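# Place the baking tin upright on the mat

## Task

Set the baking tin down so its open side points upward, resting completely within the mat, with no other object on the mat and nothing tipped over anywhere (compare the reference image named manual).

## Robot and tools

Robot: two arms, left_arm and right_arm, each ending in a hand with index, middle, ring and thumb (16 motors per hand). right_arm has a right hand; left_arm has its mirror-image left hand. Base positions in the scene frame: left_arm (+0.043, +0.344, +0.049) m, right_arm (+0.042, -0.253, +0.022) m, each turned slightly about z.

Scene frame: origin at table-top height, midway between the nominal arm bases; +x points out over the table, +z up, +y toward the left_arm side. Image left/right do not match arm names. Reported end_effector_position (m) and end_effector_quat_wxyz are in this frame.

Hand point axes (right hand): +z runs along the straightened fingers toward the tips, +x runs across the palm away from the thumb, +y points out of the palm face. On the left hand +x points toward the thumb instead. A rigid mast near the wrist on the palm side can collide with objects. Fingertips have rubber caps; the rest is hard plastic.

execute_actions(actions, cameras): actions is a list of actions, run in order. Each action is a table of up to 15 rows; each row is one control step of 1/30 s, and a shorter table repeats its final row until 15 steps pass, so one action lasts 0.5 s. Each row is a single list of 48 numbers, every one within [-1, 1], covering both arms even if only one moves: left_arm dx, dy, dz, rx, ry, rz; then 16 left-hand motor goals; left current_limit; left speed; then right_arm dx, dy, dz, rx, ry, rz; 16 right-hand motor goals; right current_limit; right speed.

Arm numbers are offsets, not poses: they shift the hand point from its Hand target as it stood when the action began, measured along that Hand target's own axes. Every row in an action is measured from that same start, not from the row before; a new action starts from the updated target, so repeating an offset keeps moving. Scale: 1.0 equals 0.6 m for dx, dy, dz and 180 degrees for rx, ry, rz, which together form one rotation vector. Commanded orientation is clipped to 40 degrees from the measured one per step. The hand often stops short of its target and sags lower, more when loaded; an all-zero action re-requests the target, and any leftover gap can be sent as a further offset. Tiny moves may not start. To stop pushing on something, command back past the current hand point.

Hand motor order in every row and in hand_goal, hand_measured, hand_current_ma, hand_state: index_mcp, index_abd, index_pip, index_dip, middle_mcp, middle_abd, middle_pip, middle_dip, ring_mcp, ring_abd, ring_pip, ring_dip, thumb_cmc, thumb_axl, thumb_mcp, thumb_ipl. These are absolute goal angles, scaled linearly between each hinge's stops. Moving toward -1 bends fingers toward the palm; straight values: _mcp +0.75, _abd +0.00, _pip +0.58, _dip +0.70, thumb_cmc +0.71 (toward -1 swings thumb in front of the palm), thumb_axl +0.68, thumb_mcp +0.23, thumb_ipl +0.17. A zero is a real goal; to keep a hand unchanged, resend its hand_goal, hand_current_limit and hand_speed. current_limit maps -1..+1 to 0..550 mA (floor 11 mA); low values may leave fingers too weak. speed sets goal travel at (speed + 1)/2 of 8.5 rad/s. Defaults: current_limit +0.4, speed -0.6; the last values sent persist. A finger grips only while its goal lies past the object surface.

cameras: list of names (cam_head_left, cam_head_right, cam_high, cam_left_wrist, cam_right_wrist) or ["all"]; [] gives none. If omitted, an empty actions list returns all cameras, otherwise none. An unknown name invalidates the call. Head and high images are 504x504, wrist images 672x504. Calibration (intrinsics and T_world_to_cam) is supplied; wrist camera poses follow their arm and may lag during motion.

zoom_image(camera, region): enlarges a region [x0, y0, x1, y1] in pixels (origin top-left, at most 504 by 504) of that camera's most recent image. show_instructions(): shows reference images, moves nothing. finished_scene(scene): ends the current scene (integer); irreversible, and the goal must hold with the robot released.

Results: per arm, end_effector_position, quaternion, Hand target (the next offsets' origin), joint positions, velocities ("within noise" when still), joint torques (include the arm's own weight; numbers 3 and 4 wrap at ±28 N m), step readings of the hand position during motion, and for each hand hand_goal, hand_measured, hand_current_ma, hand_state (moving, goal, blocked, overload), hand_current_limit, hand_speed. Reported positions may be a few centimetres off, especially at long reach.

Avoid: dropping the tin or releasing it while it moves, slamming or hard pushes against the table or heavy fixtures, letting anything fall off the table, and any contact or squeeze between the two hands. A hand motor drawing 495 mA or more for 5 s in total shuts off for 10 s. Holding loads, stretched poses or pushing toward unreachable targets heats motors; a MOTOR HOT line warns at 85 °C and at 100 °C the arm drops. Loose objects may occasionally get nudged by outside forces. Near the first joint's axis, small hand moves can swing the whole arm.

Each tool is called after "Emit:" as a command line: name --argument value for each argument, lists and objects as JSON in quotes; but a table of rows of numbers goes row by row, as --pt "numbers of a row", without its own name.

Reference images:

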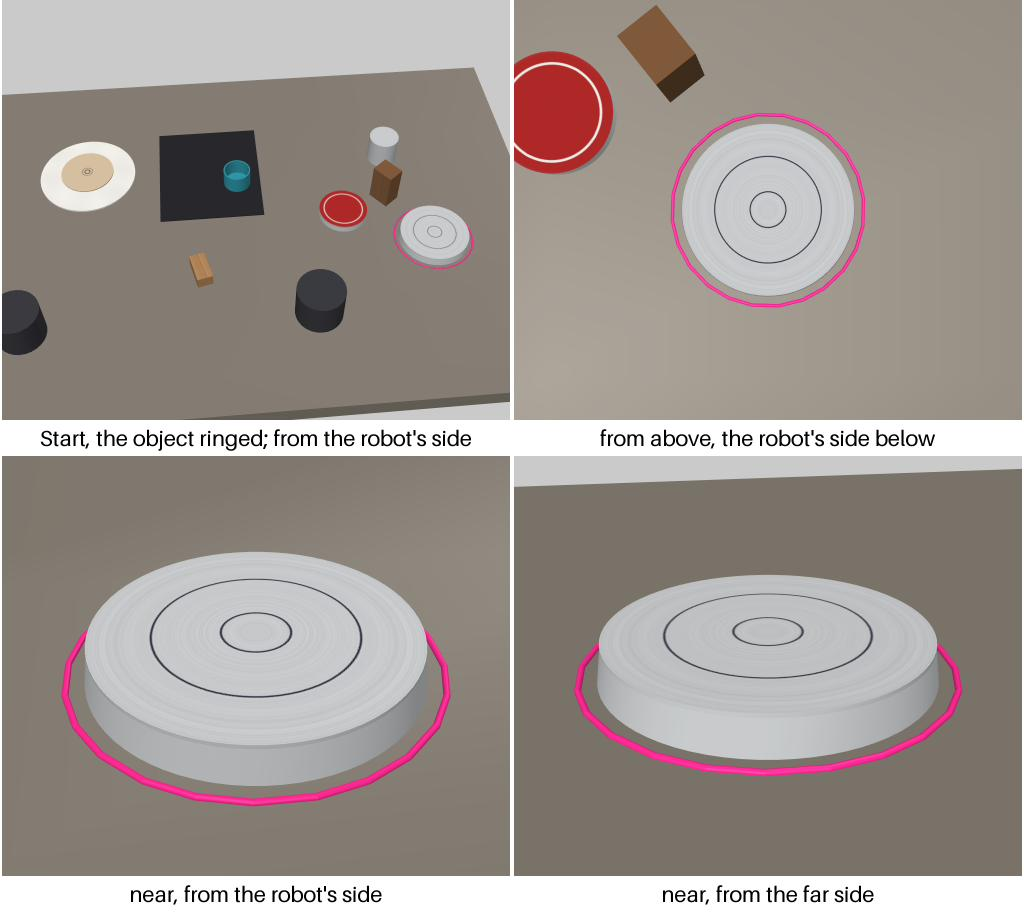

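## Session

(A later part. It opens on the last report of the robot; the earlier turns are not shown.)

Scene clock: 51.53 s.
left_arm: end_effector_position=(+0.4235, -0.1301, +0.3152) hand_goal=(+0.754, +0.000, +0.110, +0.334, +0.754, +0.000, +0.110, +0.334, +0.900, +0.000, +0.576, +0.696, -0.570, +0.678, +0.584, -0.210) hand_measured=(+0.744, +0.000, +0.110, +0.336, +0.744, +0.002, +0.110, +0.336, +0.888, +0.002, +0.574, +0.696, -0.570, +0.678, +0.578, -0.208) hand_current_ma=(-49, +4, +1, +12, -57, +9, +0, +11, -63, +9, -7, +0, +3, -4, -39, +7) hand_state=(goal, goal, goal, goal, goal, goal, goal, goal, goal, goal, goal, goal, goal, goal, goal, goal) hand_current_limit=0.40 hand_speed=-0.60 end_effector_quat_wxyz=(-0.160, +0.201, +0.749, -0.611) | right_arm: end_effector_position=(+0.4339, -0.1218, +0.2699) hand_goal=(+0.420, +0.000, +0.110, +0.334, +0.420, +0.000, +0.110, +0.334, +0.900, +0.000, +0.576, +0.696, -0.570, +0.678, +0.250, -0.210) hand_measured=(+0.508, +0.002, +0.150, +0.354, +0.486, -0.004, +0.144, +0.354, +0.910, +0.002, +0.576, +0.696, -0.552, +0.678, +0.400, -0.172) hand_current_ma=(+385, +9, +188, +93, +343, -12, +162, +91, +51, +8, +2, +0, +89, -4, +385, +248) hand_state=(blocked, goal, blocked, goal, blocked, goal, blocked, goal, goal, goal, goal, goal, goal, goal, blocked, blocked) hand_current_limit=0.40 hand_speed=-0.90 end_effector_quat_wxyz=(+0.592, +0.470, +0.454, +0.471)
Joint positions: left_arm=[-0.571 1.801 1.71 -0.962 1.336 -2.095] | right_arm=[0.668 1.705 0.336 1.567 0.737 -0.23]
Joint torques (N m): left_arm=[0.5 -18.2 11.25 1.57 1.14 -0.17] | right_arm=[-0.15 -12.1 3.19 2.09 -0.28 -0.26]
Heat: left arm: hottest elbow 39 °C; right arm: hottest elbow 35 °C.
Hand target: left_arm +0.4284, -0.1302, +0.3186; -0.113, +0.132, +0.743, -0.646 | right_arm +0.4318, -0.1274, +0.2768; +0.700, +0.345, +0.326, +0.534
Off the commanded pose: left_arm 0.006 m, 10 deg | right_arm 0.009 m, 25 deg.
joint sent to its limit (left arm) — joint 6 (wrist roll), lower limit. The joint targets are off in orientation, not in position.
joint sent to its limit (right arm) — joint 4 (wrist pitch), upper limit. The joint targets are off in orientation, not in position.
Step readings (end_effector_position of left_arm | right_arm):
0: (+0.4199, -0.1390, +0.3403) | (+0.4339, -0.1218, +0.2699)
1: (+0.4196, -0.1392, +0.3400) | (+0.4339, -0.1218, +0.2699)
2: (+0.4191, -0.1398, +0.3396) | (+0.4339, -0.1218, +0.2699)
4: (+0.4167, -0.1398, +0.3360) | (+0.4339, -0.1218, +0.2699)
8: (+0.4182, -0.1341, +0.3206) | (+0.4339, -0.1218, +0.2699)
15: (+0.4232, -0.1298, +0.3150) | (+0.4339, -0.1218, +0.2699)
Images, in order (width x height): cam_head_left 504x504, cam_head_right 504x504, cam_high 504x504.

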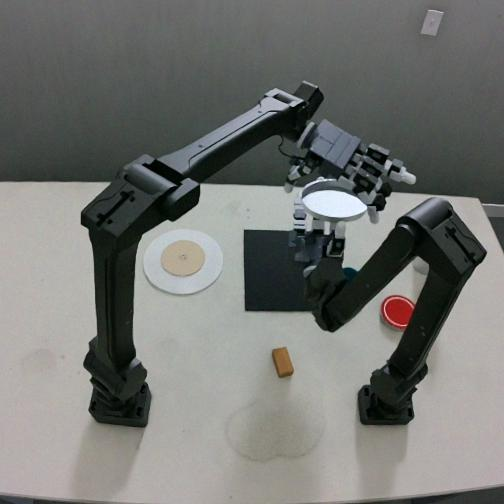

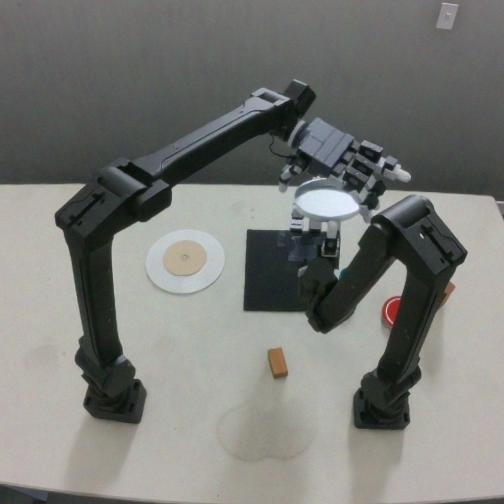

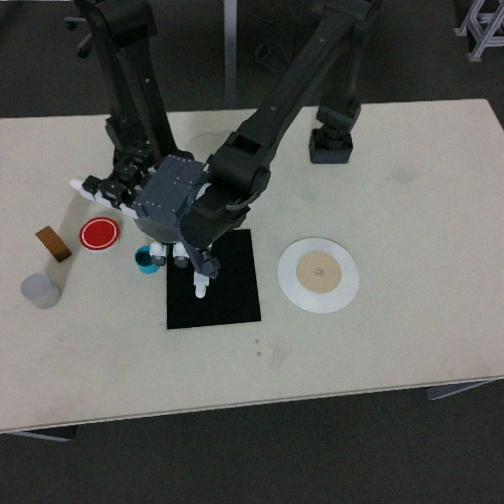

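Emit:
execute_actions --actions '[[[0,0.006,0.001,0,0,0,0.6,0,0.109,0.333,0.6,0,0.109,0.333,0.9,0,0.576,0.696,-0.571,0.678,0.45,-0.211,0.4,-0.9,0,0,0,0,0,0,0.42,0,0.109,0.333,0.42,0,0.109,0.333,0.9,0,0.576,0.696,-0.571,0.678,0.25,-0.211,0.4,-0.9]],[[0,0,0,0,0,0,0.42,0,0.109,0.333,0.42,0,0.109,0.333,0.9,0,0.576,0.696,-0.571,0.678,0.25,-0.211,0.4,-0.9,0,0,0,0,0,0,0.42,0,0.109,0.333,0.42,0,0.109,0.333,0.9,0,0.576,0.696,-0.571,0.678,0.25,-0.211,0.4,-0.9]],[[0,0,0,0,0,0,0.42,0,0.109,0.333,0.42,0,0.109,0.333,0.9,0,0.576,0.696,-0.571,0.678,0.25,-0.211,0.4,-0.9,0,0,0,0,0,0,0.42,0,0.109,0.333,0.42,0,0.109,0.333,0.9,0,0.576,0.696,-0.571,0.678,0.25,-0.211,0.4,-0.9]]]' --cameras '["cam_head_left","cam_high"]'

Emit:
zoom_image --camera "cam_head_left" --region '[280, 140, 400, 260]'

Scene clock: 59.87 s.
left_arm: end_effector_position=(+0.4241, -0.1313, +0.3163) hand_goal=(+0.420, +0.000, +0.110, +0.334, +0.420, +0.000, +0.110, +0.334, +0.900, +0.000, +0.576, +0.696, -0.570, +0.678, +0.250, -0.210) hand_measured=(+0.552, +0.002, +0.128, +0.336, +0.540, -0.004, +0.130, +0.336, +0.888, +0.002, +0.574, +0.696, -0.568, +0.678, +0.442, -0.190) hand_current_ma=(+385, +6, +90, +12, +385, -15, +95, +11, -63, +9, -7, +0, +11, -4, +385, +134) hand_state=(blocked, goal, goal, goal, blocked, goal, goal, goal, goal, goal, goal, goal, goal, goal, blocked, goal) hand_current_limit=0.40 hand_speed=-0.90 end_effector_quat_wxyz=(-0.159, +0.204, +0.746, -0.614) | right_arm: end_effector_position=(+0.4340, -0.1204, +0.2701) hand_goal=(+0.420, +0.000, +0.110, +0.334, +0.420, +0.000, +0.110, +0.334, +0.900, +0.000, +0.576, +0.696, -0.570, +0.678, +0.250, -0.210) hand_measured=(+0.508, -0.002, +0.150, +0.354, +0.486, -0.008, +0.148, +0.356, +0.910, +0.002, +0.576, +0.696, -0.564, +0.678, +0.400, -0.172) hand_current_ma=(+385, -11, +188, +93, +343, -34, +176, +102, +51, +8, +2, +0, +29, -4, +385, +248) hand_state=(blocked, goal, blocked, goal, blocked, goal, blocked, blocked, goal, goal, goal, goal, goal, goal, blocked, blocked) hand_current_limit=0.40 hand_speed=-0.90 end_effector_quat_wxyz=(+0.593, +0.467, +0.456, +0.471)
Joint positions: left_arm=[-0.571 1.801 1.71 -0.952 1.342 -2.097] | right_arm=[0.668 1.705 0.336 1.567 0.731 -0.235]
Joint torques (N m): left_arm=[1.44 -18.43 10.56 1.54 0.83 -0.12] | right_arm=[-0.15 -12.04 3.06 2.07 -0.15 -0.19]
Heat: left arm: hottest elbow 39 °C; right arm: hottest elbow 34 °C.
Hand target: left_arm +0.4284, -0.1302, +0.3149; -0.113, +0.132, +0.743, -0.646 | right_arm +0.4318, -0.1274, +0.2768; +0.700, +0.345, +0.326, +0.534
Off the commanded pose: left_arm 0.005 m, 10 deg | right_arm 0.010 m, 25 deg.
joint sent to its limit (left arm) — joint 6 (wrist roll), lower limit. The joint targets are off in orientation, not in position.
joint sent to its limit (right arm) — joint 4 (wrist pitch), upper limit. The joint targets are off in orientation, not in position.
Step readings (end_effector_position of left_arm | right_arm):
0: (+0.4235, -0.1301, +0.3152) | (+0.4339, -0.1218, +0.2699)
1: (+0.4235, -0.1301, +0.3152) | (+0.4339, -0.1218, +0.2699)
2: (+0.4237, -0.1303, +0.3153) | (+0.4339, -0.1218, +0.2699)
4: (+0.4241, -0.1306, +0.3154) | (+0.4339, -0.1218, +0.2699)
8: (+0.4246, -0.1310, +0.3155) | (+0.4339, -0.1218, +0.2699)
15: (+0.4248, -0.1312, +0.3156) | (+0.4339, -0.1212, +0.2700)
16: (+0.4248, -0.1312, +0.3156) | (+0.4339, -0.1212, +0.2700)
17: (+0.4248, -0.1312, +0.3156) | (+0.4339, -0.1212, +0.2700)
19: (+0.4247, -0.1312, +0.3157) | (+0.4340, -0.1210, +0.2700)
23: (+0.4244, -0.1312, +0.3160) | (+0.4340, -0.1206, +0.2701)
30: (+0.4241, -0.1313, +0.3163) | (+0.4340, -0.1204, +0.2701)
31: (+0.4241, -0.1313, +0.3163) | (+0.4340, -0.1204, +0.2701)
32: (+0.4241, -0.1313, +0.3163) | (+0.4340, -0.1204, +0.2701)
34: (+0.4241, -0.1313, +0.3163) | (+0.4340, -0.1204, +0.2701)
38: (+0.4241, -0.1313, +0.3163) | (+0.4340, -0.1204, +0.2701)
45: (+0.4241, -0.1313, +0.3163) | (+0.4340, -0.1204, +0.2701)
Images, in order (width x height): cam_head_left 504x504, cam_high 504x504.

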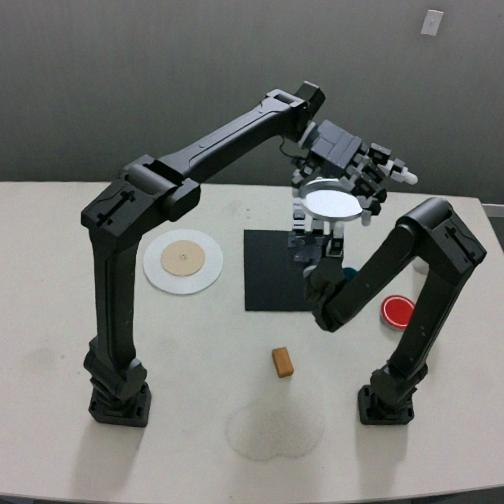

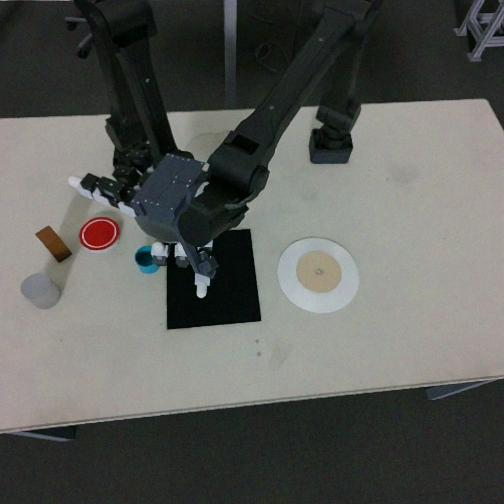

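Scaled by 4.200 from the camera's 504x504 image, which has a finer 720x720 frame.

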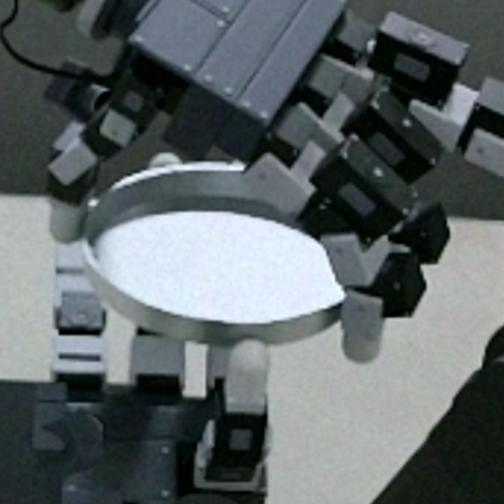

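Emit:
execute_actions --actions '[[[0,0,0,0,0,0,0.42,0,0.109,0.333,0.42,0,0.109,0.333,0.9,0,0.576,0.696,-0.571,0.678,0.25,-0.211,0.4,-0.9,0,0,0,0,0,0,0.56,0,0.109,0.333,0.56,0,0.109,0.333,0.9,0,0.576,0.696,-0.571,0.678,0.45,-0.211,0.4,-0.9]],[[0,0,0,0,0,0,0.42,0,0.109,0.333,0.42,0,0.109,0.333,0.9,0,0.576,0.696,-0.571,0.678,0.25,-0.211,0.4,-0.9,0,0,0,0,0,0,0.78,0,0.109,0.333,0.78,0,0.109,0.333,0.9,0,0.576,0.696,-0.571,0.678,0.6,-0.211,0.4,-0.8]],[[0,0,0,0,0,0,0.42,0,0.109,0.333,0.42,0,0.109,0.333,0.9,0,0.576,0.696,-0.571,0.678,0.25,-0.211,0.4,-0.9,0,0,0,0,0,0,0.78,0,0.109,0.333,0.78,0,0.109,0.333,0.9,0,0.576,0.696,-0.571,0.678,0.6,-0.211,0.4,-0.8]]]' --cameras '["cam_head_left"]'

Emit:
zoom_image --camera "cam_head_left" --region '[280, 140, 400, 260]'

Scene clock: 62.57 s.
left_arm: end_effector_position=(+0.4239, -0.1304, +0.3129) hand_goal=(+0.420, +0.000, +0.110, +0.334, +0.420, +0.000, +0.110, +0.334, +0.900, +0.000, +0.576, +0.696, -0.570, +0.678, +0.250, -0.210) hand_measured=(+0.490, +0.002, +0.130, +0.338, +0.478, -0.004, +0.132, +0.338, +0.888, +0.002, +0.574, +0.696, -0.564, +0.678, +0.488, -0.182) hand_current_ma=(+375, +7, +99, +19, +310, -18, +108, +19, -63, +9, -7, +0, +33, -4, +385, +185) hand_state=(blocked, goal, goal, goal, blocked, goal, blocked, goal, goal, goal, goal, goal, goal, goal, blocked, blocked) hand_current_limit=0.40 hand_speed=-0.90 end_effector_quat_wxyz=(-0.159, +0.202, +0.748, -0.611) | right_arm: end_effector_position=(+0.4340, -0.1212, +0.2707) hand_goal=(+0.780, +0.000, +0.110, +0.334, +0.780, +0.000, +0.110, +0.334, +0.900, +0.000, +0.576, +0.696, -0.570, +0.678, +0.600, -0.210) hand_measured=(+0.786, -0.002, +0.116, +0.336, +0.786, -0.004, +0.116, +0.338, +0.910, +0.002, +0.576, +0.696, -0.568, +0.678, +0.600, -0.208) hand_current_ma=(+32, -11, +29, +13, +32, -16, +28, +14, +51, +8, +2, +0, +8, -4, +0, +11) hand_state=(goal, goal, goal, goal, goal, goal, goal, goal, goal, goal, goal, goal, goal, goal, goal, goal) hand_current_limit=0.40 hand_speed=-0.80 end_effector_quat_wxyz=(+0.593, +0.468, +0.455, +0.472)
Joint positions: left_arm=[-0.571 1.801 1.703 -0.95 1.336 -2.097] | right_arm=[0.666 1.705 0.336 1.57 0.731 -0.235]
Joint torques (N m): left_arm=[1.2 -18.02 10.96 1.55 1.06 -0.15] | right_arm=[-0.32 -12.16 3.08 1.98 -0.17 -0.2]
Heat: left arm: hottest elbow 39 °C; right arm: hottest shoulder 34 °C.
Hand target: left_arm +0.4284, -0.1303, +0.3149; -0.113, +0.132, +0.743, -0.646 | right_arm +0.4319, -0.1275, +0.2767; +0.700, +0.345, +0.326, +0.534
Off the commanded pose: left_arm 0.005 m, 10 deg | right_arm 0.009 m, 25 deg.
joint sent to its limit (left arm) — joint 6 (wrist roll), lower limit. The joint targets are off in orientation, not in position.
joint sent to its limit (right arm) — joint 4 (wrist pitch), upper limit. The joint targets are off in orientation, not in position.
Step readings (end_effector_position of left_arm | right_arm):
0: (+0.4241, -0.1313, +0.3163) | (+0.4340, -0.1204, +0.2701)
1: (+0.4241, -0.1313, +0.3163) | (+0.4340, -0.1204, +0.2701)
2: (+0.4240, -0.1313, +0.3163) | (+0.4340, -0.1204, +0.2701)
4: (+0.4240, -0.1313, +0.3163) | (+0.4340, -0.1204, +0.2701)
8: (+0.4243, -0.1314, +0.3163) | (+0.4341, -0.1203, +0.2701)
15: (+0.4240, -0.1305, +0.3132) | (+0.4340, -0.1212, +0.2706)
16: (+0.4239, -0.1304, +0.3129) | (+0.4340, -0.1212, +0.2706)
17: (+0.4239, -0.1304, +0.3129) | (+0.4340, -0.1212, +0.2707)
19: (+0.4239, -0.1304, +0.3129) | (+0.4340, -0.1212, +0.2707)
23: (+0.4239, -0.1304, +0.3129) | (+0.4340, -0.1212, +0.2707)
30: (+0.4239, -0.1304, +0.3129) | (+0.4340, -0.1212, +0.2707)
31: (+0.4239, -0.1304, +0.3129) | (+0.4340, -0.1212, +0.2707)
32: (+0.4239, -0.1304, +0.3129) | (+0.4340, -0.1212, +0.2707)
34: (+0.4239, -0.1304, +0.3129) | (+0.4340, -0.1212, +0.2707)
38: (+0.4239, -0.1304, +0.3129) | (+0.4340, -0.1212, +0.2707)
45: (+0.4239, -0.1304, +0.3129) | (+0.4340, -0.1212, +0.2707)
Images, in order (width x height): cam_head_left 504x504.

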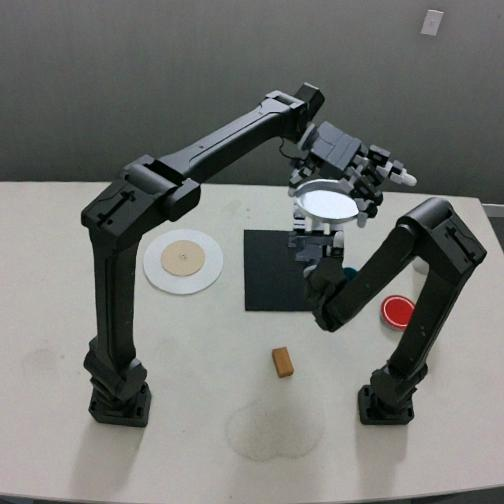

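Scaled by 4.200 from the camera's 504x504 image, which has a finer 720x720 frame.

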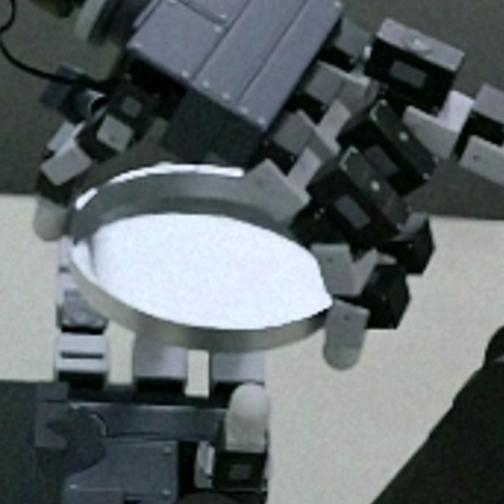

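Emit:
execute_actions --actions '[[[0,0,0,0,0,0,0.42,0,0.109,0.333,0.42,0,0.109,0.333,0.9,0,0.576,0.696,-0.571,0.678,0.25,-0.211,0.4,-0.9,0.012,-0.11,-0.073,0,0,0,0.78,0,0.109,0.333,0.78,0,0.109,0.333,0.9,0,0.576,0.696,-0.571,0.678,0.6,-0.211,0.4,-0.8]],[[0,0,0,0,0,0,0.42,0,0.109,0.333,0.42,0,0.109,0.333,0.9,0,0.576,0.696,-0.571,0.678,0.25,-0.211,0.4,-0.9,0.0,-0.05,-0.03,0.083,0,0.033,0.78,0,0.109,0.333,0.78,0,0.109,0.333,0.9,0,0.576,0.696,-0.571,0.678,0.6,-0.211,0.4,-0.8]],[[0,0,0,0,0,0,0.42,0,0.109,0.333,0.42,0,0.109,0.333,0.9,0,0.576,0.696,-0.571,0.678,0.25,-0.211,0.4,-0.9,-0.24,0.067,-0.2,0,0,0,0.78,0,0.109,0.333,0.78,0,0.109,0.333,0.9,0,0.576,0.696,-0.571,0.678,0.6,-0.211,0.4,-0.8]],[[0,0,0,0,0,0,0.42,0,0.109,0.333,0.42,0,0.109,0.333,0.9,0,0.576,0.696,-0.571,0.678,0.25,-0.211,0.4,-0.9,-0.24,0.067,-0.2,0,0,0,0.78,0,0.109,0.333,0.78,0,0.109,0.333,0.9,0,0.576,0.696,-0.571,0.678,0.6,-0.211,0.4,-0.8]]]' --cameras '["cam_head_left","cam_head_right","cam_high"]'

Emit:
zoom_image --camera "cam_head_left" --region '[280, 140, 400, 260]'

Scene clock: 65.40 s.
left_arm: end_effector_position=(+0.4239, -0.1304, +0.3129) hand_goal=(+0.420, +0.000, +0.110, +0.334, +0.420, +0.000, +0.110, +0.334, +0.900, +0.000, +0.576, +0.696, -0.570, +0.678, +0.250, -0.210) hand_measured=(+0.490, +0.002, +0.130, +0.338, +0.478, -0.004, +0.132, +0.338, +0.888, +0.002, +0.574, +0.696, -0.564, +0.678, +0.488, -0.182) hand_current_ma=(+375, +7, +99, +19, +310, -18, +108, +19, -63, +9, -7, +0, +33, -4, +385, +185) hand_state=(blocked, goal, goal, goal, blocked, goal, blocked, goal, goal, goal, goal, goal, goal, goal, blocked, blocked) hand_current_limit=0.40 hand_speed=-0.90 end_effector_quat_wxyz=(-0.159, +0.202, +0.748, -0.611) | right_arm: end_effector_position=(+0.4326, -0.1342, +0.1621) hand_goal=(+0.780, +0.000, +0.110, +0.334, +0.780, +0.000, +0.110, +0.334, +0.900, +0.000, +0.576, +0.696, -0.570, +0.678, +0.600, -0.210) hand_measured=(+0.788, -0.002, +0.116, +0.336, +0.788, -0.004, +0.116, +0.338, +0.910, +0.002, +0.576, +0.696, -0.568, +0.678, +0.600, -0.208) hand_current_ma=(+40, -11, +28, +13, +41, -12, +26, +14, +51, +8, +2, +0, +6, -4, +0, +11) hand_state=(goal, goal, goal, goal, goal, goal, goal, goal, goal, goal, goal, goal, goal, goal, goal, goal) hand_current_limit=0.40 hand_speed=-0.80 end_effector_quat_wxyz=(+0.548, +0.567, +0.442, +0.428)
Joint positions: left_arm=[-0.571 1.801 1.703 -0.95 1.336 -2.097] | right_arm=[0.739 2.001 0.366 1.579 0.932 0.045]
Joint torques (N m): left_arm=[1.38 -18.2 11.21 1.48 1.03 -0.11] | right_arm=[0.79 -12.98 0.7 1.26 -0.05 -0.13]
Heat: left arm: hottest elbow 39 °C; right arm: hottest shoulder 34 °C.
Hand target: left_arm +0.4284, -0.1303, +0.3149; -0.113, +0.132, +0.743, -0.646 | right_arm +0.4321, -0.1344, +0.1617; +0.549, +0.566, +0.444, +0.426 (last step not sent: back at the drive's target)
Off the commanded pose: left_arm 0.005 m, 10 deg | right_arm 0.192 m, 0 deg.
joint sent to its limit (left arm) — joint 6 (wrist roll), lower limit. The joint targets are off in orientation, not in position.
Step readings (end_effector_position of left_arm | right_arm):
0: (+0.4239, -0.1304, +0.3129) | (+0.4340, -0.1212, +0.2707)
1: (+0.4239, -0.1304, +0.3129) | (+0.4339, -0.1213, +0.2706)
2: (+0.4239, -0.1304, +0.3129) | (+0.4335, -0.1224, +0.2686)
4: (+0.4239, -0.1304, +0.3129) | (+0.4325, -0.1260, +0.2578)
8: (+0.4239, -0.1304, +0.3129) | (+0.4323, -0.1317, +0.2147)
15: (+0.4239, -0.1304, +0.3129) | (+0.4289, -0.1334, +0.1939)
16: (+0.4239, -0.1304, +0.3129) | (+0.4290, -0.1331, +0.1946)
17: (+0.4239, -0.1304, +0.3129) | (+0.4295, -0.1324, +0.1941)
19: (+0.4239, -0.1304, +0.3129) | (+0.4310, -0.1314, +0.1891)
23: (+0.4239, -0.1304, +0.3129) | (+0.4320, -0.1322, +0.1685)
30: (+0.4239, -0.1304, +0.3129) | (+0.4320, -0.1345, +0.1616)
31: (+0.4239, -0.1304, +0.3129) | (+0.4324, -0.1344, +0.1619) HELD (not all sent) right_arm
32: (+0.4239, -0.1304, +0.3129) | (+0.4326, -0.1342, +0.1621) HELD (not all sent) right_arm
34: (+0.4239, -0.1304, +0.3129) | (+0.4326, -0.1342, +0.1621) HELD (not all sent) right_arm
38: (+0.4239, -0.1304, +0.3129) | (+0.4326, -0.1342, +0.1621) HELD (not all sent) right_arm
45: (+0.4239, -0.1304, +0.3129) | (+0.4326, -0.1342, +0.1621) HELD (not all sent) right_arm
46: (+0.4239, -0.1304, +0.3129) | (+0.4326, -0.1342, +0.1621) HELD (not all sent) right_arm
47: (+0.4239, -0.1304, +0.3129) | (+0.4326, -0.1342, +0.1621) HELD (not all sent) right_arm
49: (+0.4239, -0.1304, +0.3129) | (+0.4326, -0.1342, +0.1621) HELD (not all sent) right_arm
53: (+0.4239, -0.1304, +0.3129) | (+0.4326, -0.1342, +0.1621) HELD (not all sent) right_arm
60: (+0.4239, -0.1304, +0.3129) | (+0.4326, -0.1342, +0.1621) HELD (not all sent) right_arm
HELD (not all sent) right_arm: steps 31 to 60.
pose unreachable (right arm): on one or more control steps of this call, first in action 2 (counted from 0), this arm could not follow its commanded pose, so it was not sent that pose on those steps. It may still have moved: this result reports where it is.
cause: moving toward the commanded pose would bring two parts of the arm too close to each other (joints 2 (shoulder) and 3 (elbow) lie between them).
Images, in order (width x height): cam_head_left 504x504, cam_head_right 504x504, cam_high 504x504.

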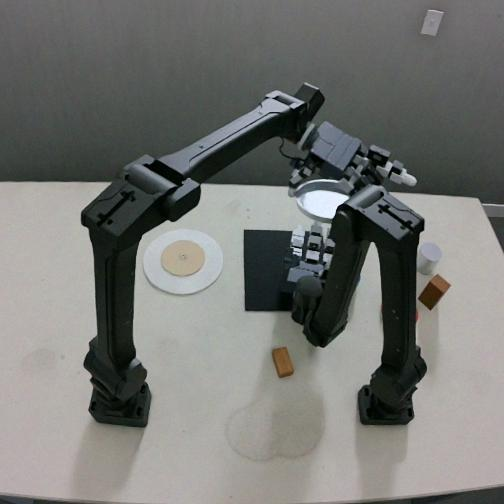

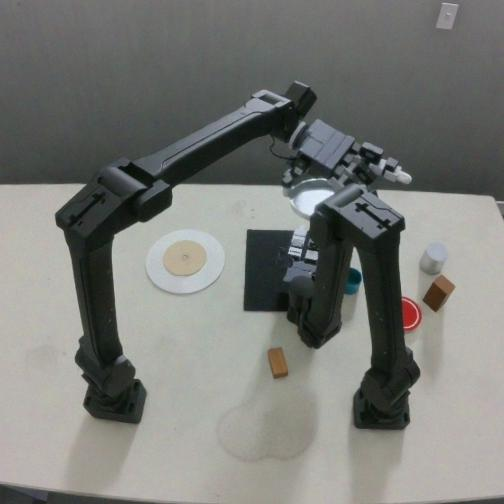

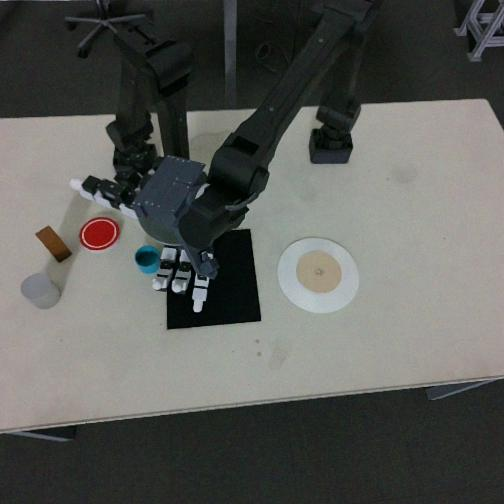

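Scaled by 4.200 from the camera's 504x504 image, which has a finer 720x720 frame.

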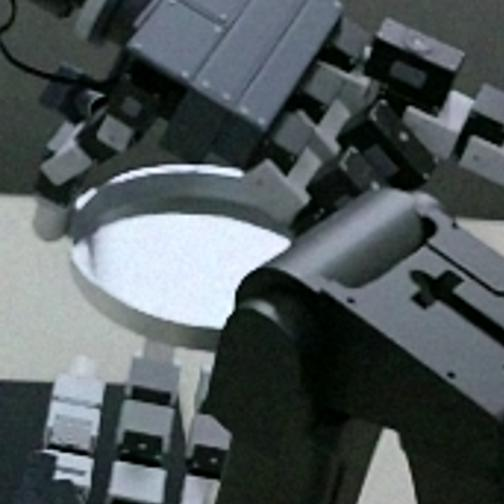

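Emit:
execute_actions --actions '[[[0,0,0,0,0,0,0.42,0,0.109,0.333,0.42,0,0.109,0.333,0.9,0,0.576,0.696,-0.571,0.678,0.25,-0.211,0.4,-0.9,-0.178,0.021,0.0445,0,-0.07,0,0.78,0,0.109,0.333,0.78,0,0.109,0.333,0.9,0,0.576,0.696,-0.571,0.678,0.6,-0.211,0.4,-0.8]],[[0,0,0,0,0,0,0.42,0,0.109,0.333,0.42,0,0.109,0.333,0.9,0,0.576,0.696,-0.571,0.678,0.25,-0.211,0.4,-0.9,-0.178,0.05,0.0445,0,-0.07,0,0.78,0,0.109,0.333,0.78,0,0.109,0.333,0.9,0,0.576,0.696,-0.571,0.678,0.6,-0.211,0.4,-0.8]],[[-0.015,0.018,-0.128,0,0,0,0.42,0,0.109,0.333,0.42,0,0.109,0.333,0.9,0,0.576,0.696,-0.571,0.678,0.25,-0.211,0.4,-0.9,-0.1,0.02,0.02,0,0,0,0.78,0,0.109,0.333,0.78,0,0.109,0.333,0.9,0,0.576,0.696,-0.571,0.678,0.6,-0.211,0.4,-0.8]],[[0,0.1155,0.0162,0,0,0,0.42,0,0.109,0.333,0.42,0,0.109,0.333,0.9,0,0.576,0.696,-0.571,0.678,0.25,-0.211,0.4,-0.9,0,0,0,0,0,0,0.78,0,0.109,0.333,0.78,0,0.109,0.333,0.9,0,0.576,0.696,-0.571,0.678,0.6,-0.211,0.4,-0.8]],[[0,0.1155,0.0162,0,0,0,0.42,0,0.109,0.333,0.42,0,0.109,0.333,0.9,0,0.576,0.696,-0.571,0.678,0.25,-0.211,0.4,-0.9,0,0,0,0,0,0,0.78,0,0.109,0.333,0.78,0,0.109,0.333,0.9,0,0.576,0.696,-0.571,0.678,0.6,-0.211,0.4,-0.8]],[[0,0.1155,0.0162,0,0,0,0.42,0,0.109,0.333,0.42,0,0.109,0.333,0.9,0,0.576,0.696,-0.571,0.678,0.25,-0.211,0.4,-0.9,0,0,0,0,0,0,0.78,0,0.109,0.333,0.78,0,0.109,0.333,0.9,0,0.576,0.696,-0.571,0.678,0.6,-0.211,0.4,-0.8]]]' --cameras '["cam_head_left","cam_head_right","cam_high"]'

Emit:
zoom_image --camera "cam_head_left" --region '[220, 190, 380, 350]'

Scene clock: 70.13 s.
left_arm: end_effector_position=(+0.4611, -0.0530, +0.0983) hand_goal=(+0.420, +0.000, +0.110, +0.334, +0.420, +0.000, +0.110, +0.334, +0.900, +0.000, +0.576, +0.696, -0.570, +0.678, +0.250, -0.210) hand_measured=(+0.484, +0.002, +0.130, +0.338, +0.474, -0.004, +0.132, +0.338, +0.888, +0.002, +0.574, +0.696, -0.562, +0.678, +0.494, -0.182) hand_current_ma=(+347, +7, +102, +20, +284, -18, +108, +19, -63, +9, -7, +0, +38, -4, +385, +185) hand_state=(blocked, goal, blocked, goal, blocked, goal, blocked, goal, goal, goal, goal, goal, goal, goal, blocked, blocked) hand_current_limit=0.40 hand_speed=-0.90 end_effector_quat_wxyz=(-0.130, +0.141, +0.749, -0.635) | right_arm: end_effector_position=(+0.3835, -0.4035, +0.2117) hand_goal=(+0.780, +0.000, +0.110, +0.334, +0.780, +0.000, +0.110, +0.334, +0.900, +0.000, +0.576, +0.696, -0.570, +0.678, +0.600, -0.210) hand_measured=(+0.788, -0.002, +0.116, +0.336, +0.788, +0.000, +0.116, +0.338, +0.910, +0.000, +0.576, +0.696, -0.570, +0.678, +0.600, -0.208) hand_current_ma=(+38, -4, +28, +13, +41, -4, +26, +14, +53, -1, +2, +0, -1, -4, +2, +11) hand_state=(goal, goal, goal, goal, goal, goal, goal, goal, goal, goal, goal, goal, goal, goal, goal, goal) hand_current_limit=0.40 hand_speed=-0.80 end_effector_quat_wxyz=(+0.626, +0.648, +0.316, +0.296)
Joint positions: left_arm=[-0.413 1.947 1.293 -0.413 1.386 -2.097] | right_arm=[-0.05 1.702 0.146 1.508 0.574 0.014]
Joint torques (N m): left_arm=[0.21 -18.9 9.81 1.33 1.22 -0.14] | right_arm=[0.03 -10.81 1.74 1.31 -0.11 -0.25]
Heat: left arm: hottest elbow 39 °C; right arm: hottest elbow 34 °C.
Hand target: left_arm +0.4640, -0.0606, +0.1049; -0.113, +0.132, +0.743, -0.646 | right_arm +0.3814, -0.4062, +0.2171; +0.632, +0.645, +0.314, +0.292
Off the commanded pose: left_arm 0.010 m, 3 deg | right_arm 0.006 m, 1 deg.
joint sent to its limit (left arm) — joint 6 (wrist roll), lower limit. The joint targets are off in orientation, not in position.
Step readings (end_effector_position of left_arm | right_arm):
0: (+0.4239, -0.1304, +0.3129) | (+0.4326, -0.1342, +0.1621)
1: (+0.4239, -0.1304, +0.3129) | (+0.4325, -0.1346, +0.1620)
2: (+0.4239, -0.1304, +0.3129) | (+0.4319, -0.1385, +0.1612)
4: (+0.4239, -0.1304, +0.3129) | (+0.4310, -0.1578, +0.1600)
8: (+0.4239, -0.1304, +0.3129) | (+0.4277, -0.2165, +0.1615)
15: (+0.4239, -0.1304, +0.3129) | (+0.4307, -0.2419, +0.1648)
16: (+0.4239, -0.1304, +0.3129) | (+0.4308, -0.2421, +0.1649)
17: (+0.4239, -0.1304, +0.3129) | (+0.4302, -0.2461, +0.1656)
19: (+0.4239, -0.1304, +0.3129) | (+0.4258, -0.2665, +0.1709)
23: (+0.4239, -0.1304, +0.3129) | (+0.4080, -0.3265, +0.1883)
30: (+0.4239, -0.1304, +0.3129) | (+0.4068, -0.3491, +0.1993)
31: (+0.4239, -0.1300, +0.3124) | (+0.4080, -0.3484, +0.1994)
32: (+0.4245, -0.1283, +0.3111) | (+0.4090, -0.3495, +0.1992)
34: (+0.4249, -0.1189, +0.3080) | (+0.4070, -0.3579, +0.2007)
38: (+0.4431, -0.0838, +0.2975) | (+0.3856, -0.3924, +0.2077)
45: (+0.4725, -0.0521, +0.2955) | (+0.3824, -0.4032, +0.2130)
46: (+0.4722, -0.0522, +0.2956) | (+0.3828, -0.4030, +0.2128)
47: (+0.4714, -0.0533, +0.2939) | (+0.3830, -0.4030, +0.2125)
49: (+0.4691, -0.0547, +0.2859) | (+0.3833, -0.4032, +0.2120)
53: (+0.4622, -0.0529, +0.2582) | (+0.3833, -0.4035, +0.2118)
60: (+0.4618, -0.0534, +0.2400) | (+0.3834, -0.4035, +0.2118)
61: (+0.4624, -0.0537, +0.2399) | (+0.3834, -0.4035, +0.2118)
62: (+0.4635, -0.0543, +0.2385) | (+0.3834, -0.4035, +0.2118)
64: (+0.4655, -0.0555, +0.2316) | (+0.3835, -0.4035, +0.2117)
68: (+0.4619, -0.0536, +0.2027) | (+0.3835, -0.4035, +0.2117)
75: (+0.4605, -0.0526, +0.1671) | (+0.3835, -0.4035, +0.2117)
76: (+0.4609, -0.0528, +0.1665) | (+0.3835, -0.4035, +0.2117)
77: (+0.4621, -0.0534, +0.1648) | (+0.3835, -0.4035, +0.2117)
79: (+0.4657, -0.0555, +0.1599) | (+0.3835, -0.4035, +0.2117)
83: (+0.4660, -0.0557, +0.1358) | (+0.3835, -0.4035, +0.2117)
90: (+0.4601, -0.0524, +0.0985) | (+0.3835, -0.4035, +0.2117)
Images, in order (width x height): cam_head_left 504x504, cam_head_right 504x504, cam_high 504x504.

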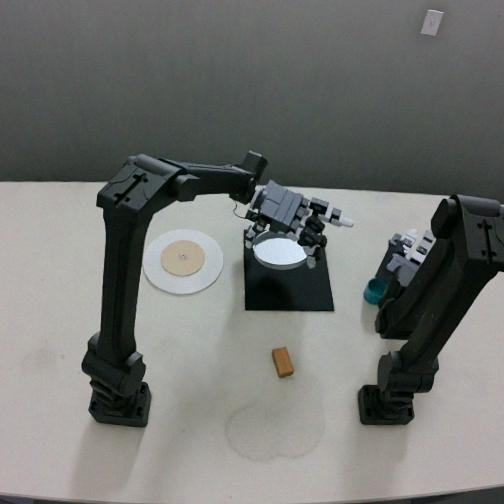

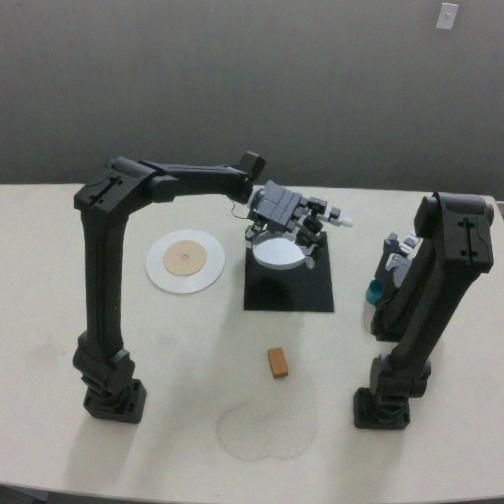

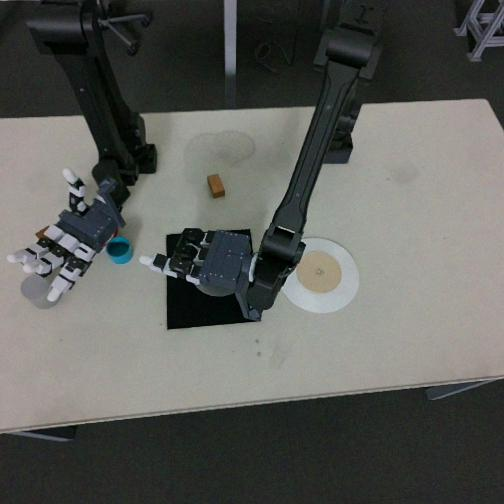

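Scaled by 3.150 from the camera's 504x504 image, which has a finer 720x720 frame.

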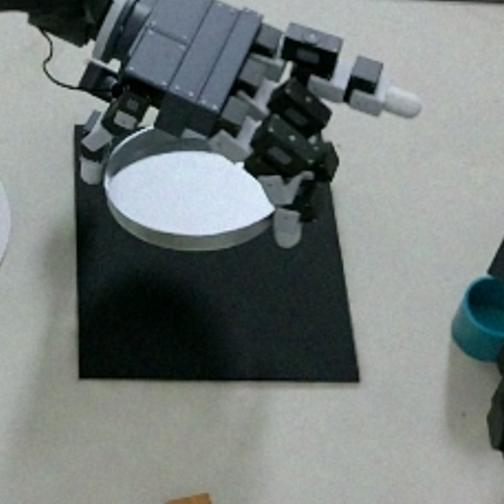

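Emit:
execute_actions --actions '[[[-0.011,0.045,0.038,-0.05,0,0.05,0.42,0,0.109,0.333,0.42,0,0.109,0.333,0.9,0,0.576,0.696,-0.571,0.678,0.25,-0.211,0.4,-0.9,0,0,0,0,0,0,0.78,0,0.109,0.333,0.78,0,0.109,0.333,0.9,0,0.576,0.696,-0.571,0.678,0.6,-0.211,0.4,-0.8]]]' --cameras '["cam_head_left","cam_high"]'

Emit:
zoom_image --camera "cam_head_left" --region '[220, 190, 380, 350]'

Emit:
zoom_image --camera "cam_high" --region '[130, 200, 300, 370]'

Scene clock: 72.10 s.
left_arm: end_effector_position=(+0.4580, -0.0776, +0.0646) hand_goal=(+0.420, +0.000, +0.110, +0.334, +0.420, +0.000, +0.110, +0.334, +0.900, +0.000, +0.576, +0.696, -0.570, +0.678, +0.250, -0.210) hand_measured=(+0.484, +0.002, +0.130, +0.338, +0.474, -0.004, +0.132, +0.338, +0.888, +0.002, +0.574, +0.696, -0.562, +0.678, +0.494, -0.182) hand_current_ma=(+346, +8, +102, +20, +284, -18, +108, +19, -63, +9, -7, +0, +42, -4, +385, +185) hand_state=(blocked, goal, blocked, goal, blocked, goal, blocked, goal, goal, goal, goal, goal, goal, goal, blocked, blocked) hand_current_limit=0.40 hand_speed=-0.90 end_effector_quat_wxyz=(-0.066, +0.189, +0.783, -0.588) | right_arm: end_effector_position=(+0.3835, -0.4035, +0.2117) hand_goal=(+0.780, +0.000, +0.110, +0.334, +0.780, +0.000, +0.110, +0.334, +0.900, +0.000, +0.576, +0.696, -0.570, +0.678, +0.600, -0.210) hand_measured=(+0.788, -0.002, +0.116, +0.336, +0.788, +0.000, +0.116, +0.338, +0.910, +0.000, +0.576, +0.696, -0.570, +0.678, +0.600, -0.208) hand_current_ma=(+38, -4, +28, +13, +41, -4, +26, +14, +53, -1, +2, +0, -1, -4, +2, +11) hand_state=(goal, goal, goal, goal, goal, goal, goal, goal, goal, goal, goal, goal, goal, goal, goal, goal) hand_current_limit=0.40 hand_speed=-0.80 end_effector_quat_wxyz=(+0.626, +0.648, +0.316, +0.296)
Joint positions: left_arm=[-0.489 1.947 1.249 -0.293 1.206 -2.058] | right_arm=[-0.05 1.702 0.146 1.508 0.574 0.014]
Joint torques (N m): left_arm=[0.79 -19.14 8.62 1.76 0.98 0.01] | right_arm=[-0.15 -10.93 1.81 1.31 -0.1 -0.26]
Heat: left arm: hottest elbow 39 °C; right arm: hottest elbow 34 °C.
Hand target: left_arm +0.4638, -0.0806, +0.0751; -0.051, +0.198, +0.779, -0.593 | right_arm +0.3814, -0.4062, +0.2171; +0.632, +0.645, +0.314, +0.292
Off the commanded pose: left_arm 0.012 m, 2 deg | right_arm 0.006 m, 1 deg.
Step readings (end_effector_position of left_arm | right_arm):
0: (+0.4611, -0.0530, +0.0983) | (+0.3835, -0.4035, +0.2117)
1: (+0.4616, -0.0530, +0.0976) | (+0.3835, -0.4035, +0.2117)
2: (+0.4636, -0.0537, +0.0940) | (+0.3835, -0.4035, +0.2117)
4: (+0.4716, -0.0557, +0.0842) | (+0.3835, -0.4035, +0.2117)
8: (+0.4683, -0.0643, +0.0715) | (+0.3835, -0.4035, +0.2117)
15: (+0.4559, -0.0766, +0.0644) | (+0.3835, -0.4035, +0.2117)
Images, in order (width x height): cam_head_left 504x504, cam_high 504x504.

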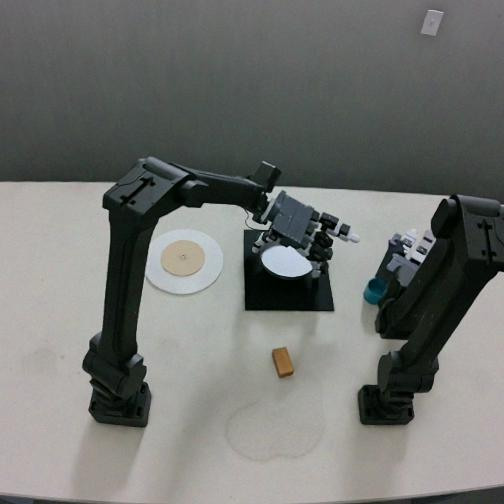

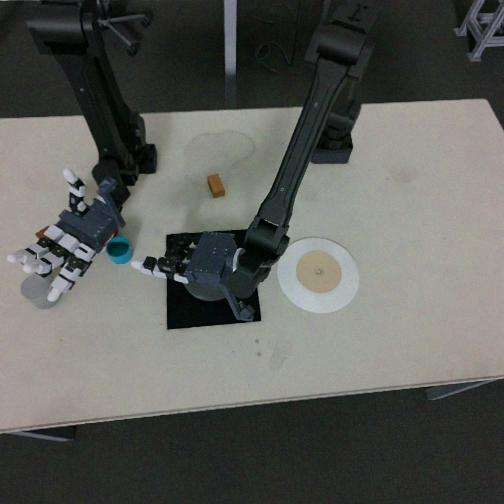

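Scaled by 3.150 from the camera's 504x504 image, which has a finer 720x720 frame.

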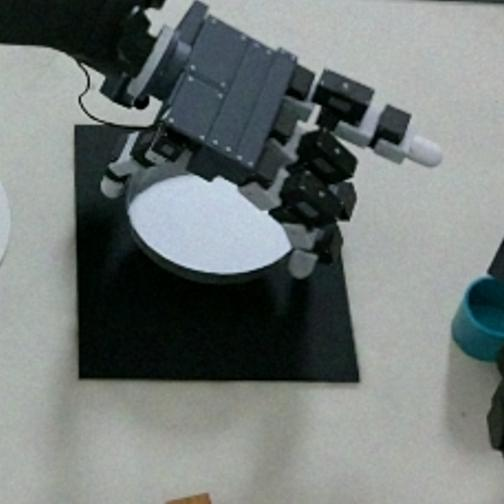

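Scaled by 2.965 from the camera's 504x504 image, which has a finer 720x720 frame.

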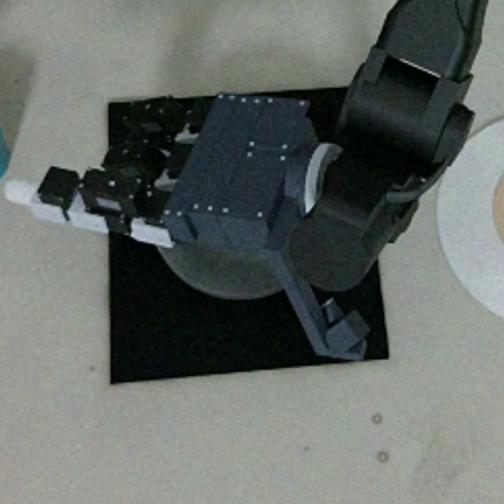

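Emit:
execute_actions --actions '[[[0.005,0.0315,0.0097,0,0,0,0.42,0,0.109,0.333,0.42,0,0.109,0.333,0.9,0,0.576,0.696,-0.571,0.678,0.25,-0.211,0.4,-0.9,0,0,0,0,0,0,0.78,0,0.109,0.333,0.78,0,0.109,0.333,0.9,0,0.576,0.696,-0.571,0.678,0.6,-0.211,0.4,-0.8]],[[0.0025,0.0157,0.0048,0,0,0,0.42,0,0.109,0.333,0.42,0,0.109,0.333,0.9,0,0.576,0.696,-0.571,0.678,0.25,-0.211,0.4,-0.9,0,0,0,0,0,0,0.78,0,0.109,0.333,0.78,0,0.109,0.333,0.9,0,0.576,0.696,-0.571,0.678,0.6,-0.211,0.4,-0.8]]]' --cameras '["cam_head_left","cam_head_right"]'

Emit:
zoom_image --camera "cam_head_left" --region '[220, 190, 380, 350]'

Scene clock: 73.97 s.
left_arm: end_effector_position=(+0.4611, -0.0795, +0.0514) hand_goal=(+0.420, +0.000, +0.110, +0.334, +0.420, +0.000, +0.110, +0.334, +0.900, +0.000, +0.576, +0.696, -0.570, +0.678, +0.250, -0.210) hand_measured=(+0.484, +0.002, +0.130, +0.338, +0.474, -0.004, +0.132, +0.338, +0.888, +0.002, +0.574, +0.696, -0.562, +0.678, +0.494, -0.182) hand_current_ma=(+346, +10, +102, +20, +284, -20, +108, +19, -63, +9, -7, +0, +45, -4, +385, +185) hand_state=(blocked, goal, blocked, goal, blocked, goal, blocked, goal, goal, goal, goal, goal, goal, goal, blocked, blocked) hand_current_limit=0.40 hand_speed=-0.90 end_effector_quat_wxyz=(-0.054, +0.197, +0.779, -0.592) | right_arm: end_effector_position=(+0.3835, -0.4035, +0.2117) hand_goal=(+0.780, +0.000, +0.110, +0.334, +0.780, +0.000, +0.110, +0.334, +0.900, +0.000, +0.576, +0.696, -0.570, +0.678, +0.600, -0.210) hand_measured=(+0.788, -0.002, +0.116, +0.336, +0.788, +0.000, +0.116, +0.338, +0.910, +0.000, +0.576, +0.696, -0.570, +0.678, +0.600, -0.208) hand_current_ma=(+38, -4, +28, +13, +41, -4, +26, +14, +53, -1, +2, +0, -1, -4, +2, +11) hand_state=(goal, goal, goal, goal, goal, goal, goal, goal, goal, goal, goal, goal, goal, goal, goal, goal) hand_current_limit=0.40 hand_speed=-0.80 end_effector_quat_wxyz=(+0.626, +0.648, +0.316, +0.296)
Joint positions: left_arm=[-0.489 1.968 1.233 -0.224 1.206 -2.058] | right_arm=[-0.05 1.702 0.146 1.508 0.574 0.014]
Joint torques (N m): left_arm=[0.97 -16.91 8.38 1.68 0.88 0.06] | right_arm=[-0.26 -10.93 1.81 1.33 -0.1 -0.25]
Heat: left arm: hottest elbow 39 °C; right arm: hottest elbow 34 °C.
Hand target: left_arm +0.4641, -0.0806, +0.0452; -0.051, +0.199, +0.779, -0.593 | right_arm +0.3814, -0.4062, +0.2171; +0.632, +0.645, +0.314, +0.292
Off the commanded pose: left_arm 0.007 m, 0 deg | right_arm 0.006 m, 1 deg.
Step readings (end_effector_position of left_arm | right_arm):
0: (+0.4580, -0.0776, +0.0646) | (+0.3835, -0.4035, +0.2117)
1: (+0.4582, -0.0777, +0.0646) | (+0.3835, -0.4035, +0.2117)
2: (+0.4585, -0.0779, +0.0646) | (+0.3835, -0.4035, +0.2117)
4: (+0.4597, -0.0787, +0.0644) | (+0.3835, -0.4035, +0.2117)
8: (+0.4609, -0.0794, +0.0639) | (+0.3835, -0.4035, +0.2117)
15: (+0.4616, -0.0798, +0.0635) | (+0.3835, -0.4035, +0.2117)
16: (+0.4616, -0.0798, +0.0632) | (+0.3835, -0.4035, +0.2117)
17: (+0.4618, -0.0799, +0.0630) | (+0.3835, -0.4035, +0.2117)
19: (+0.4625, -0.0804, +0.0616) | (+0.3835, -0.4035, +0.2117)
23: (+0.4624, -0.0803, +0.0564) | (+0.3835, -0.4035, +0.2117)
30: (+0.4611, -0.0795, +0.0514) | (+0.3835, -0.4035, +0.2117)
Images, in order (width x height): cam_head_left 504x504, cam_head_right 504x504.

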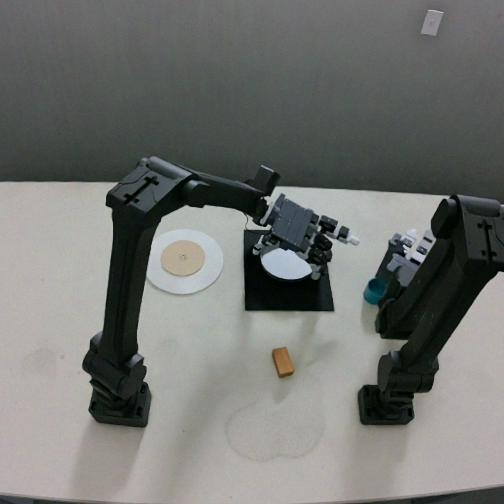

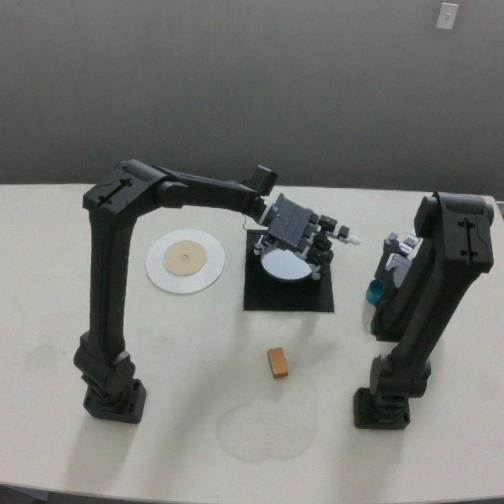

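Scaled by 3.150 from the camera's 504x504 image, which has a finer 720x720 frame.

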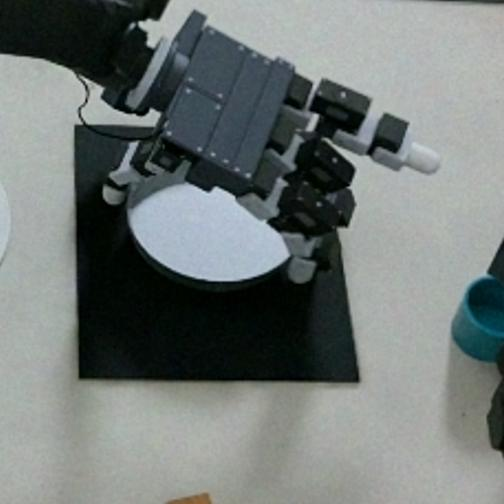

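Emit:
execute_actions --actions '[[[0.0025,0.0157,0.0048,0,0,0,0.42,0,0.109,0.333,0.42,0,0.109,0.333,0.9,0,0.576,0.696,-0.571,0.678,0.25,-0.211,0.4,-0.9,0,0,0,0,0,0,0.78,0,0.109,0.333,0.78,0,0.109,0.333,0.9,0,0.576,0.696,-0.571,0.678,0.6,-0.211,0.4,-0.8]]]' --cameras '["cam_head_left","cam_high"]'

Emit:
zoom_image --camera "cam_head_left" --region '[240, 220, 340, 320]'

Emit:
zoom_image --camera "cam_high" --region '[150, 220, 270, 340]'

Scene clock: 75.07 s.
left_arm: end_effector_position=(+0.4624, -0.0811, +0.0503) hand_goal=(+0.420, +0.000, +0.110, +0.334, +0.420, +0.000, +0.110, +0.334, +0.900, +0.000, +0.576, +0.696, -0.570, +0.678, +0.250, -0.210) hand_measured=(+0.484, +0.014, +0.130, +0.334, +0.474, -0.004, +0.132, +0.338, +0.888, +0.002, +0.574, +0.696, -0.562, +0.678, +0.494, -0.182) hand_current_ma=(+346, +65, +102, +1, +284, -20, +108, +19, -63, +9, -7, +0, +45, -4, +385, +185) hand_state=(blocked, goal, blocked, goal, blocked, goal, blocked, goal, goal, goal, goal, goal, goal, goal, blocked, blocked) hand_current_limit=0.40 hand_speed=-0.90 end_effector_quat_wxyz=(-0.052, +0.200, +0.776, -0.595) | right_arm: end_effector_position=(+0.3835, -0.4035, +0.2117) hand_goal=(+0.780, +0.000, +0.110, +0.334, +0.780, +0.000, +0.110, +0.334, +0.900, +0.000, +0.576, +0.696, -0.570, +0.678, +0.600, -0.210) hand_measured=(+0.788, -0.002, +0.116, +0.336, +0.788, +0.000, +0.116, +0.338, +0.910, +0.000, +0.576, +0.696, -0.570, +0.678, +0.600, -0.208) hand_current_ma=(+38, -4, +28, +13, +41, -4, +26, +14, +53, -1, +2, +0, -1, -4, +2, +11) hand_state=(goal, goal, goal, goal, goal, goal, goal, goal, goal, goal, goal, goal, goal, goal, goal, goal) hand_current_limit=0.40 hand_speed=-0.80 end_effector_quat_wxyz=(+0.626, +0.648, +0.316, +0.296)
Joint positions: left_arm=[-0.489 1.973 1.233 -0.209 1.211 -2.058] | right_arm=[-0.05 1.702 0.146 1.508 0.574 0.014]
Joint torques (N m): left_arm=[1.26 -15.97 8.06 2.02 0.74 0.02] | right_arm=[-0.15 -10.99 1.78 1.33 -0.09 -0.26]
Heat: left arm: hottest elbow 39 °C; right arm: hottest elbow 34 °C.
Hand target: left_arm +0.4641, -0.0806, +0.0351; -0.051, +0.198, +0.779, -0.593 | right_arm +0.3814, -0.4062, +0.2171; +0.632, +0.645, +0.314, +0.292
Off the commanded pose: left_arm 0.015 m, 0 deg | right_arm 0.006 m, 1 deg.
Step readings (end_effector_position of left_arm | right_arm):
0: (+0.4611, -0.0795, +0.0514) | (+0.3835, -0.4035, +0.2117)
1: (+0.4611, -0.0795, +0.0514) | (+0.3835, -0.4035, +0.2117)
2: (+0.4615, -0.0797, +0.0515) | (+0.3835, -0.4035, +0.2117)
4: (+0.4619, -0.0802, +0.0511) | (+0.3835, -0.4035, +0.2117)
8: (+0.4620, -0.0808, +0.0503) | (+0.3835, -0.4035, +0.2117)
15: (+0.4623, -0.0811, +0.0503) | (+0.3835, -0.4035, +0.2117)
Images, in order (width x height): cam_head_left 504x504, cam_high 504x504.

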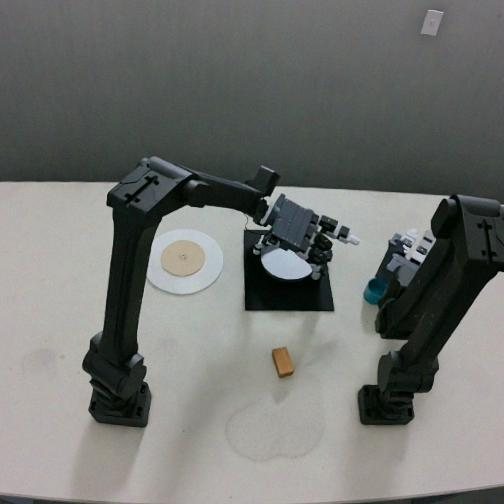

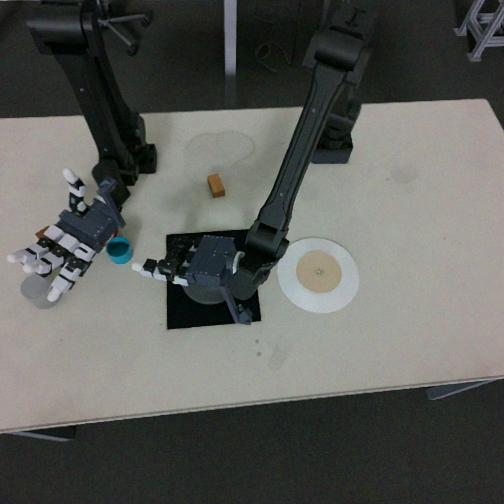

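Scaled by 5.040 from the camera's 504x504 image, which has a finer 720x720 frame.

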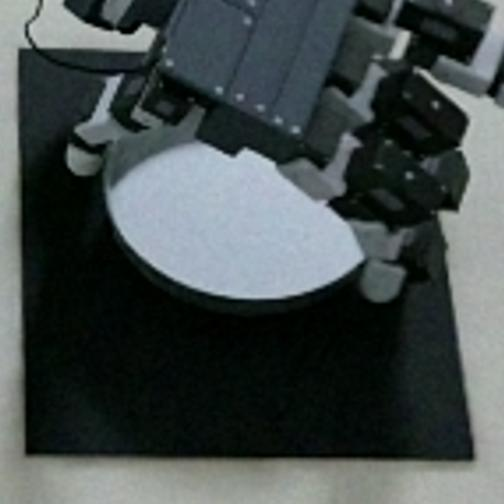

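Scaled by 4.200 from the camera's 504x504 image, which has a finer 720x720 frame.

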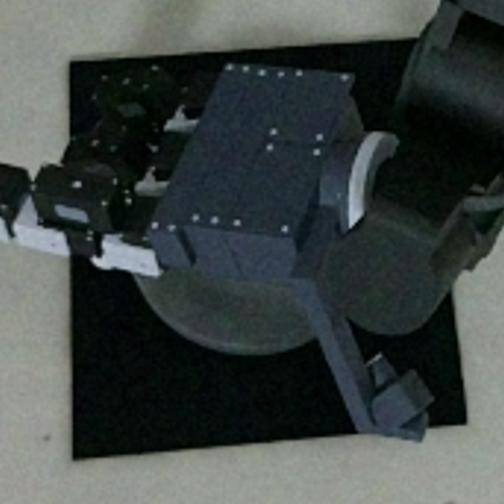

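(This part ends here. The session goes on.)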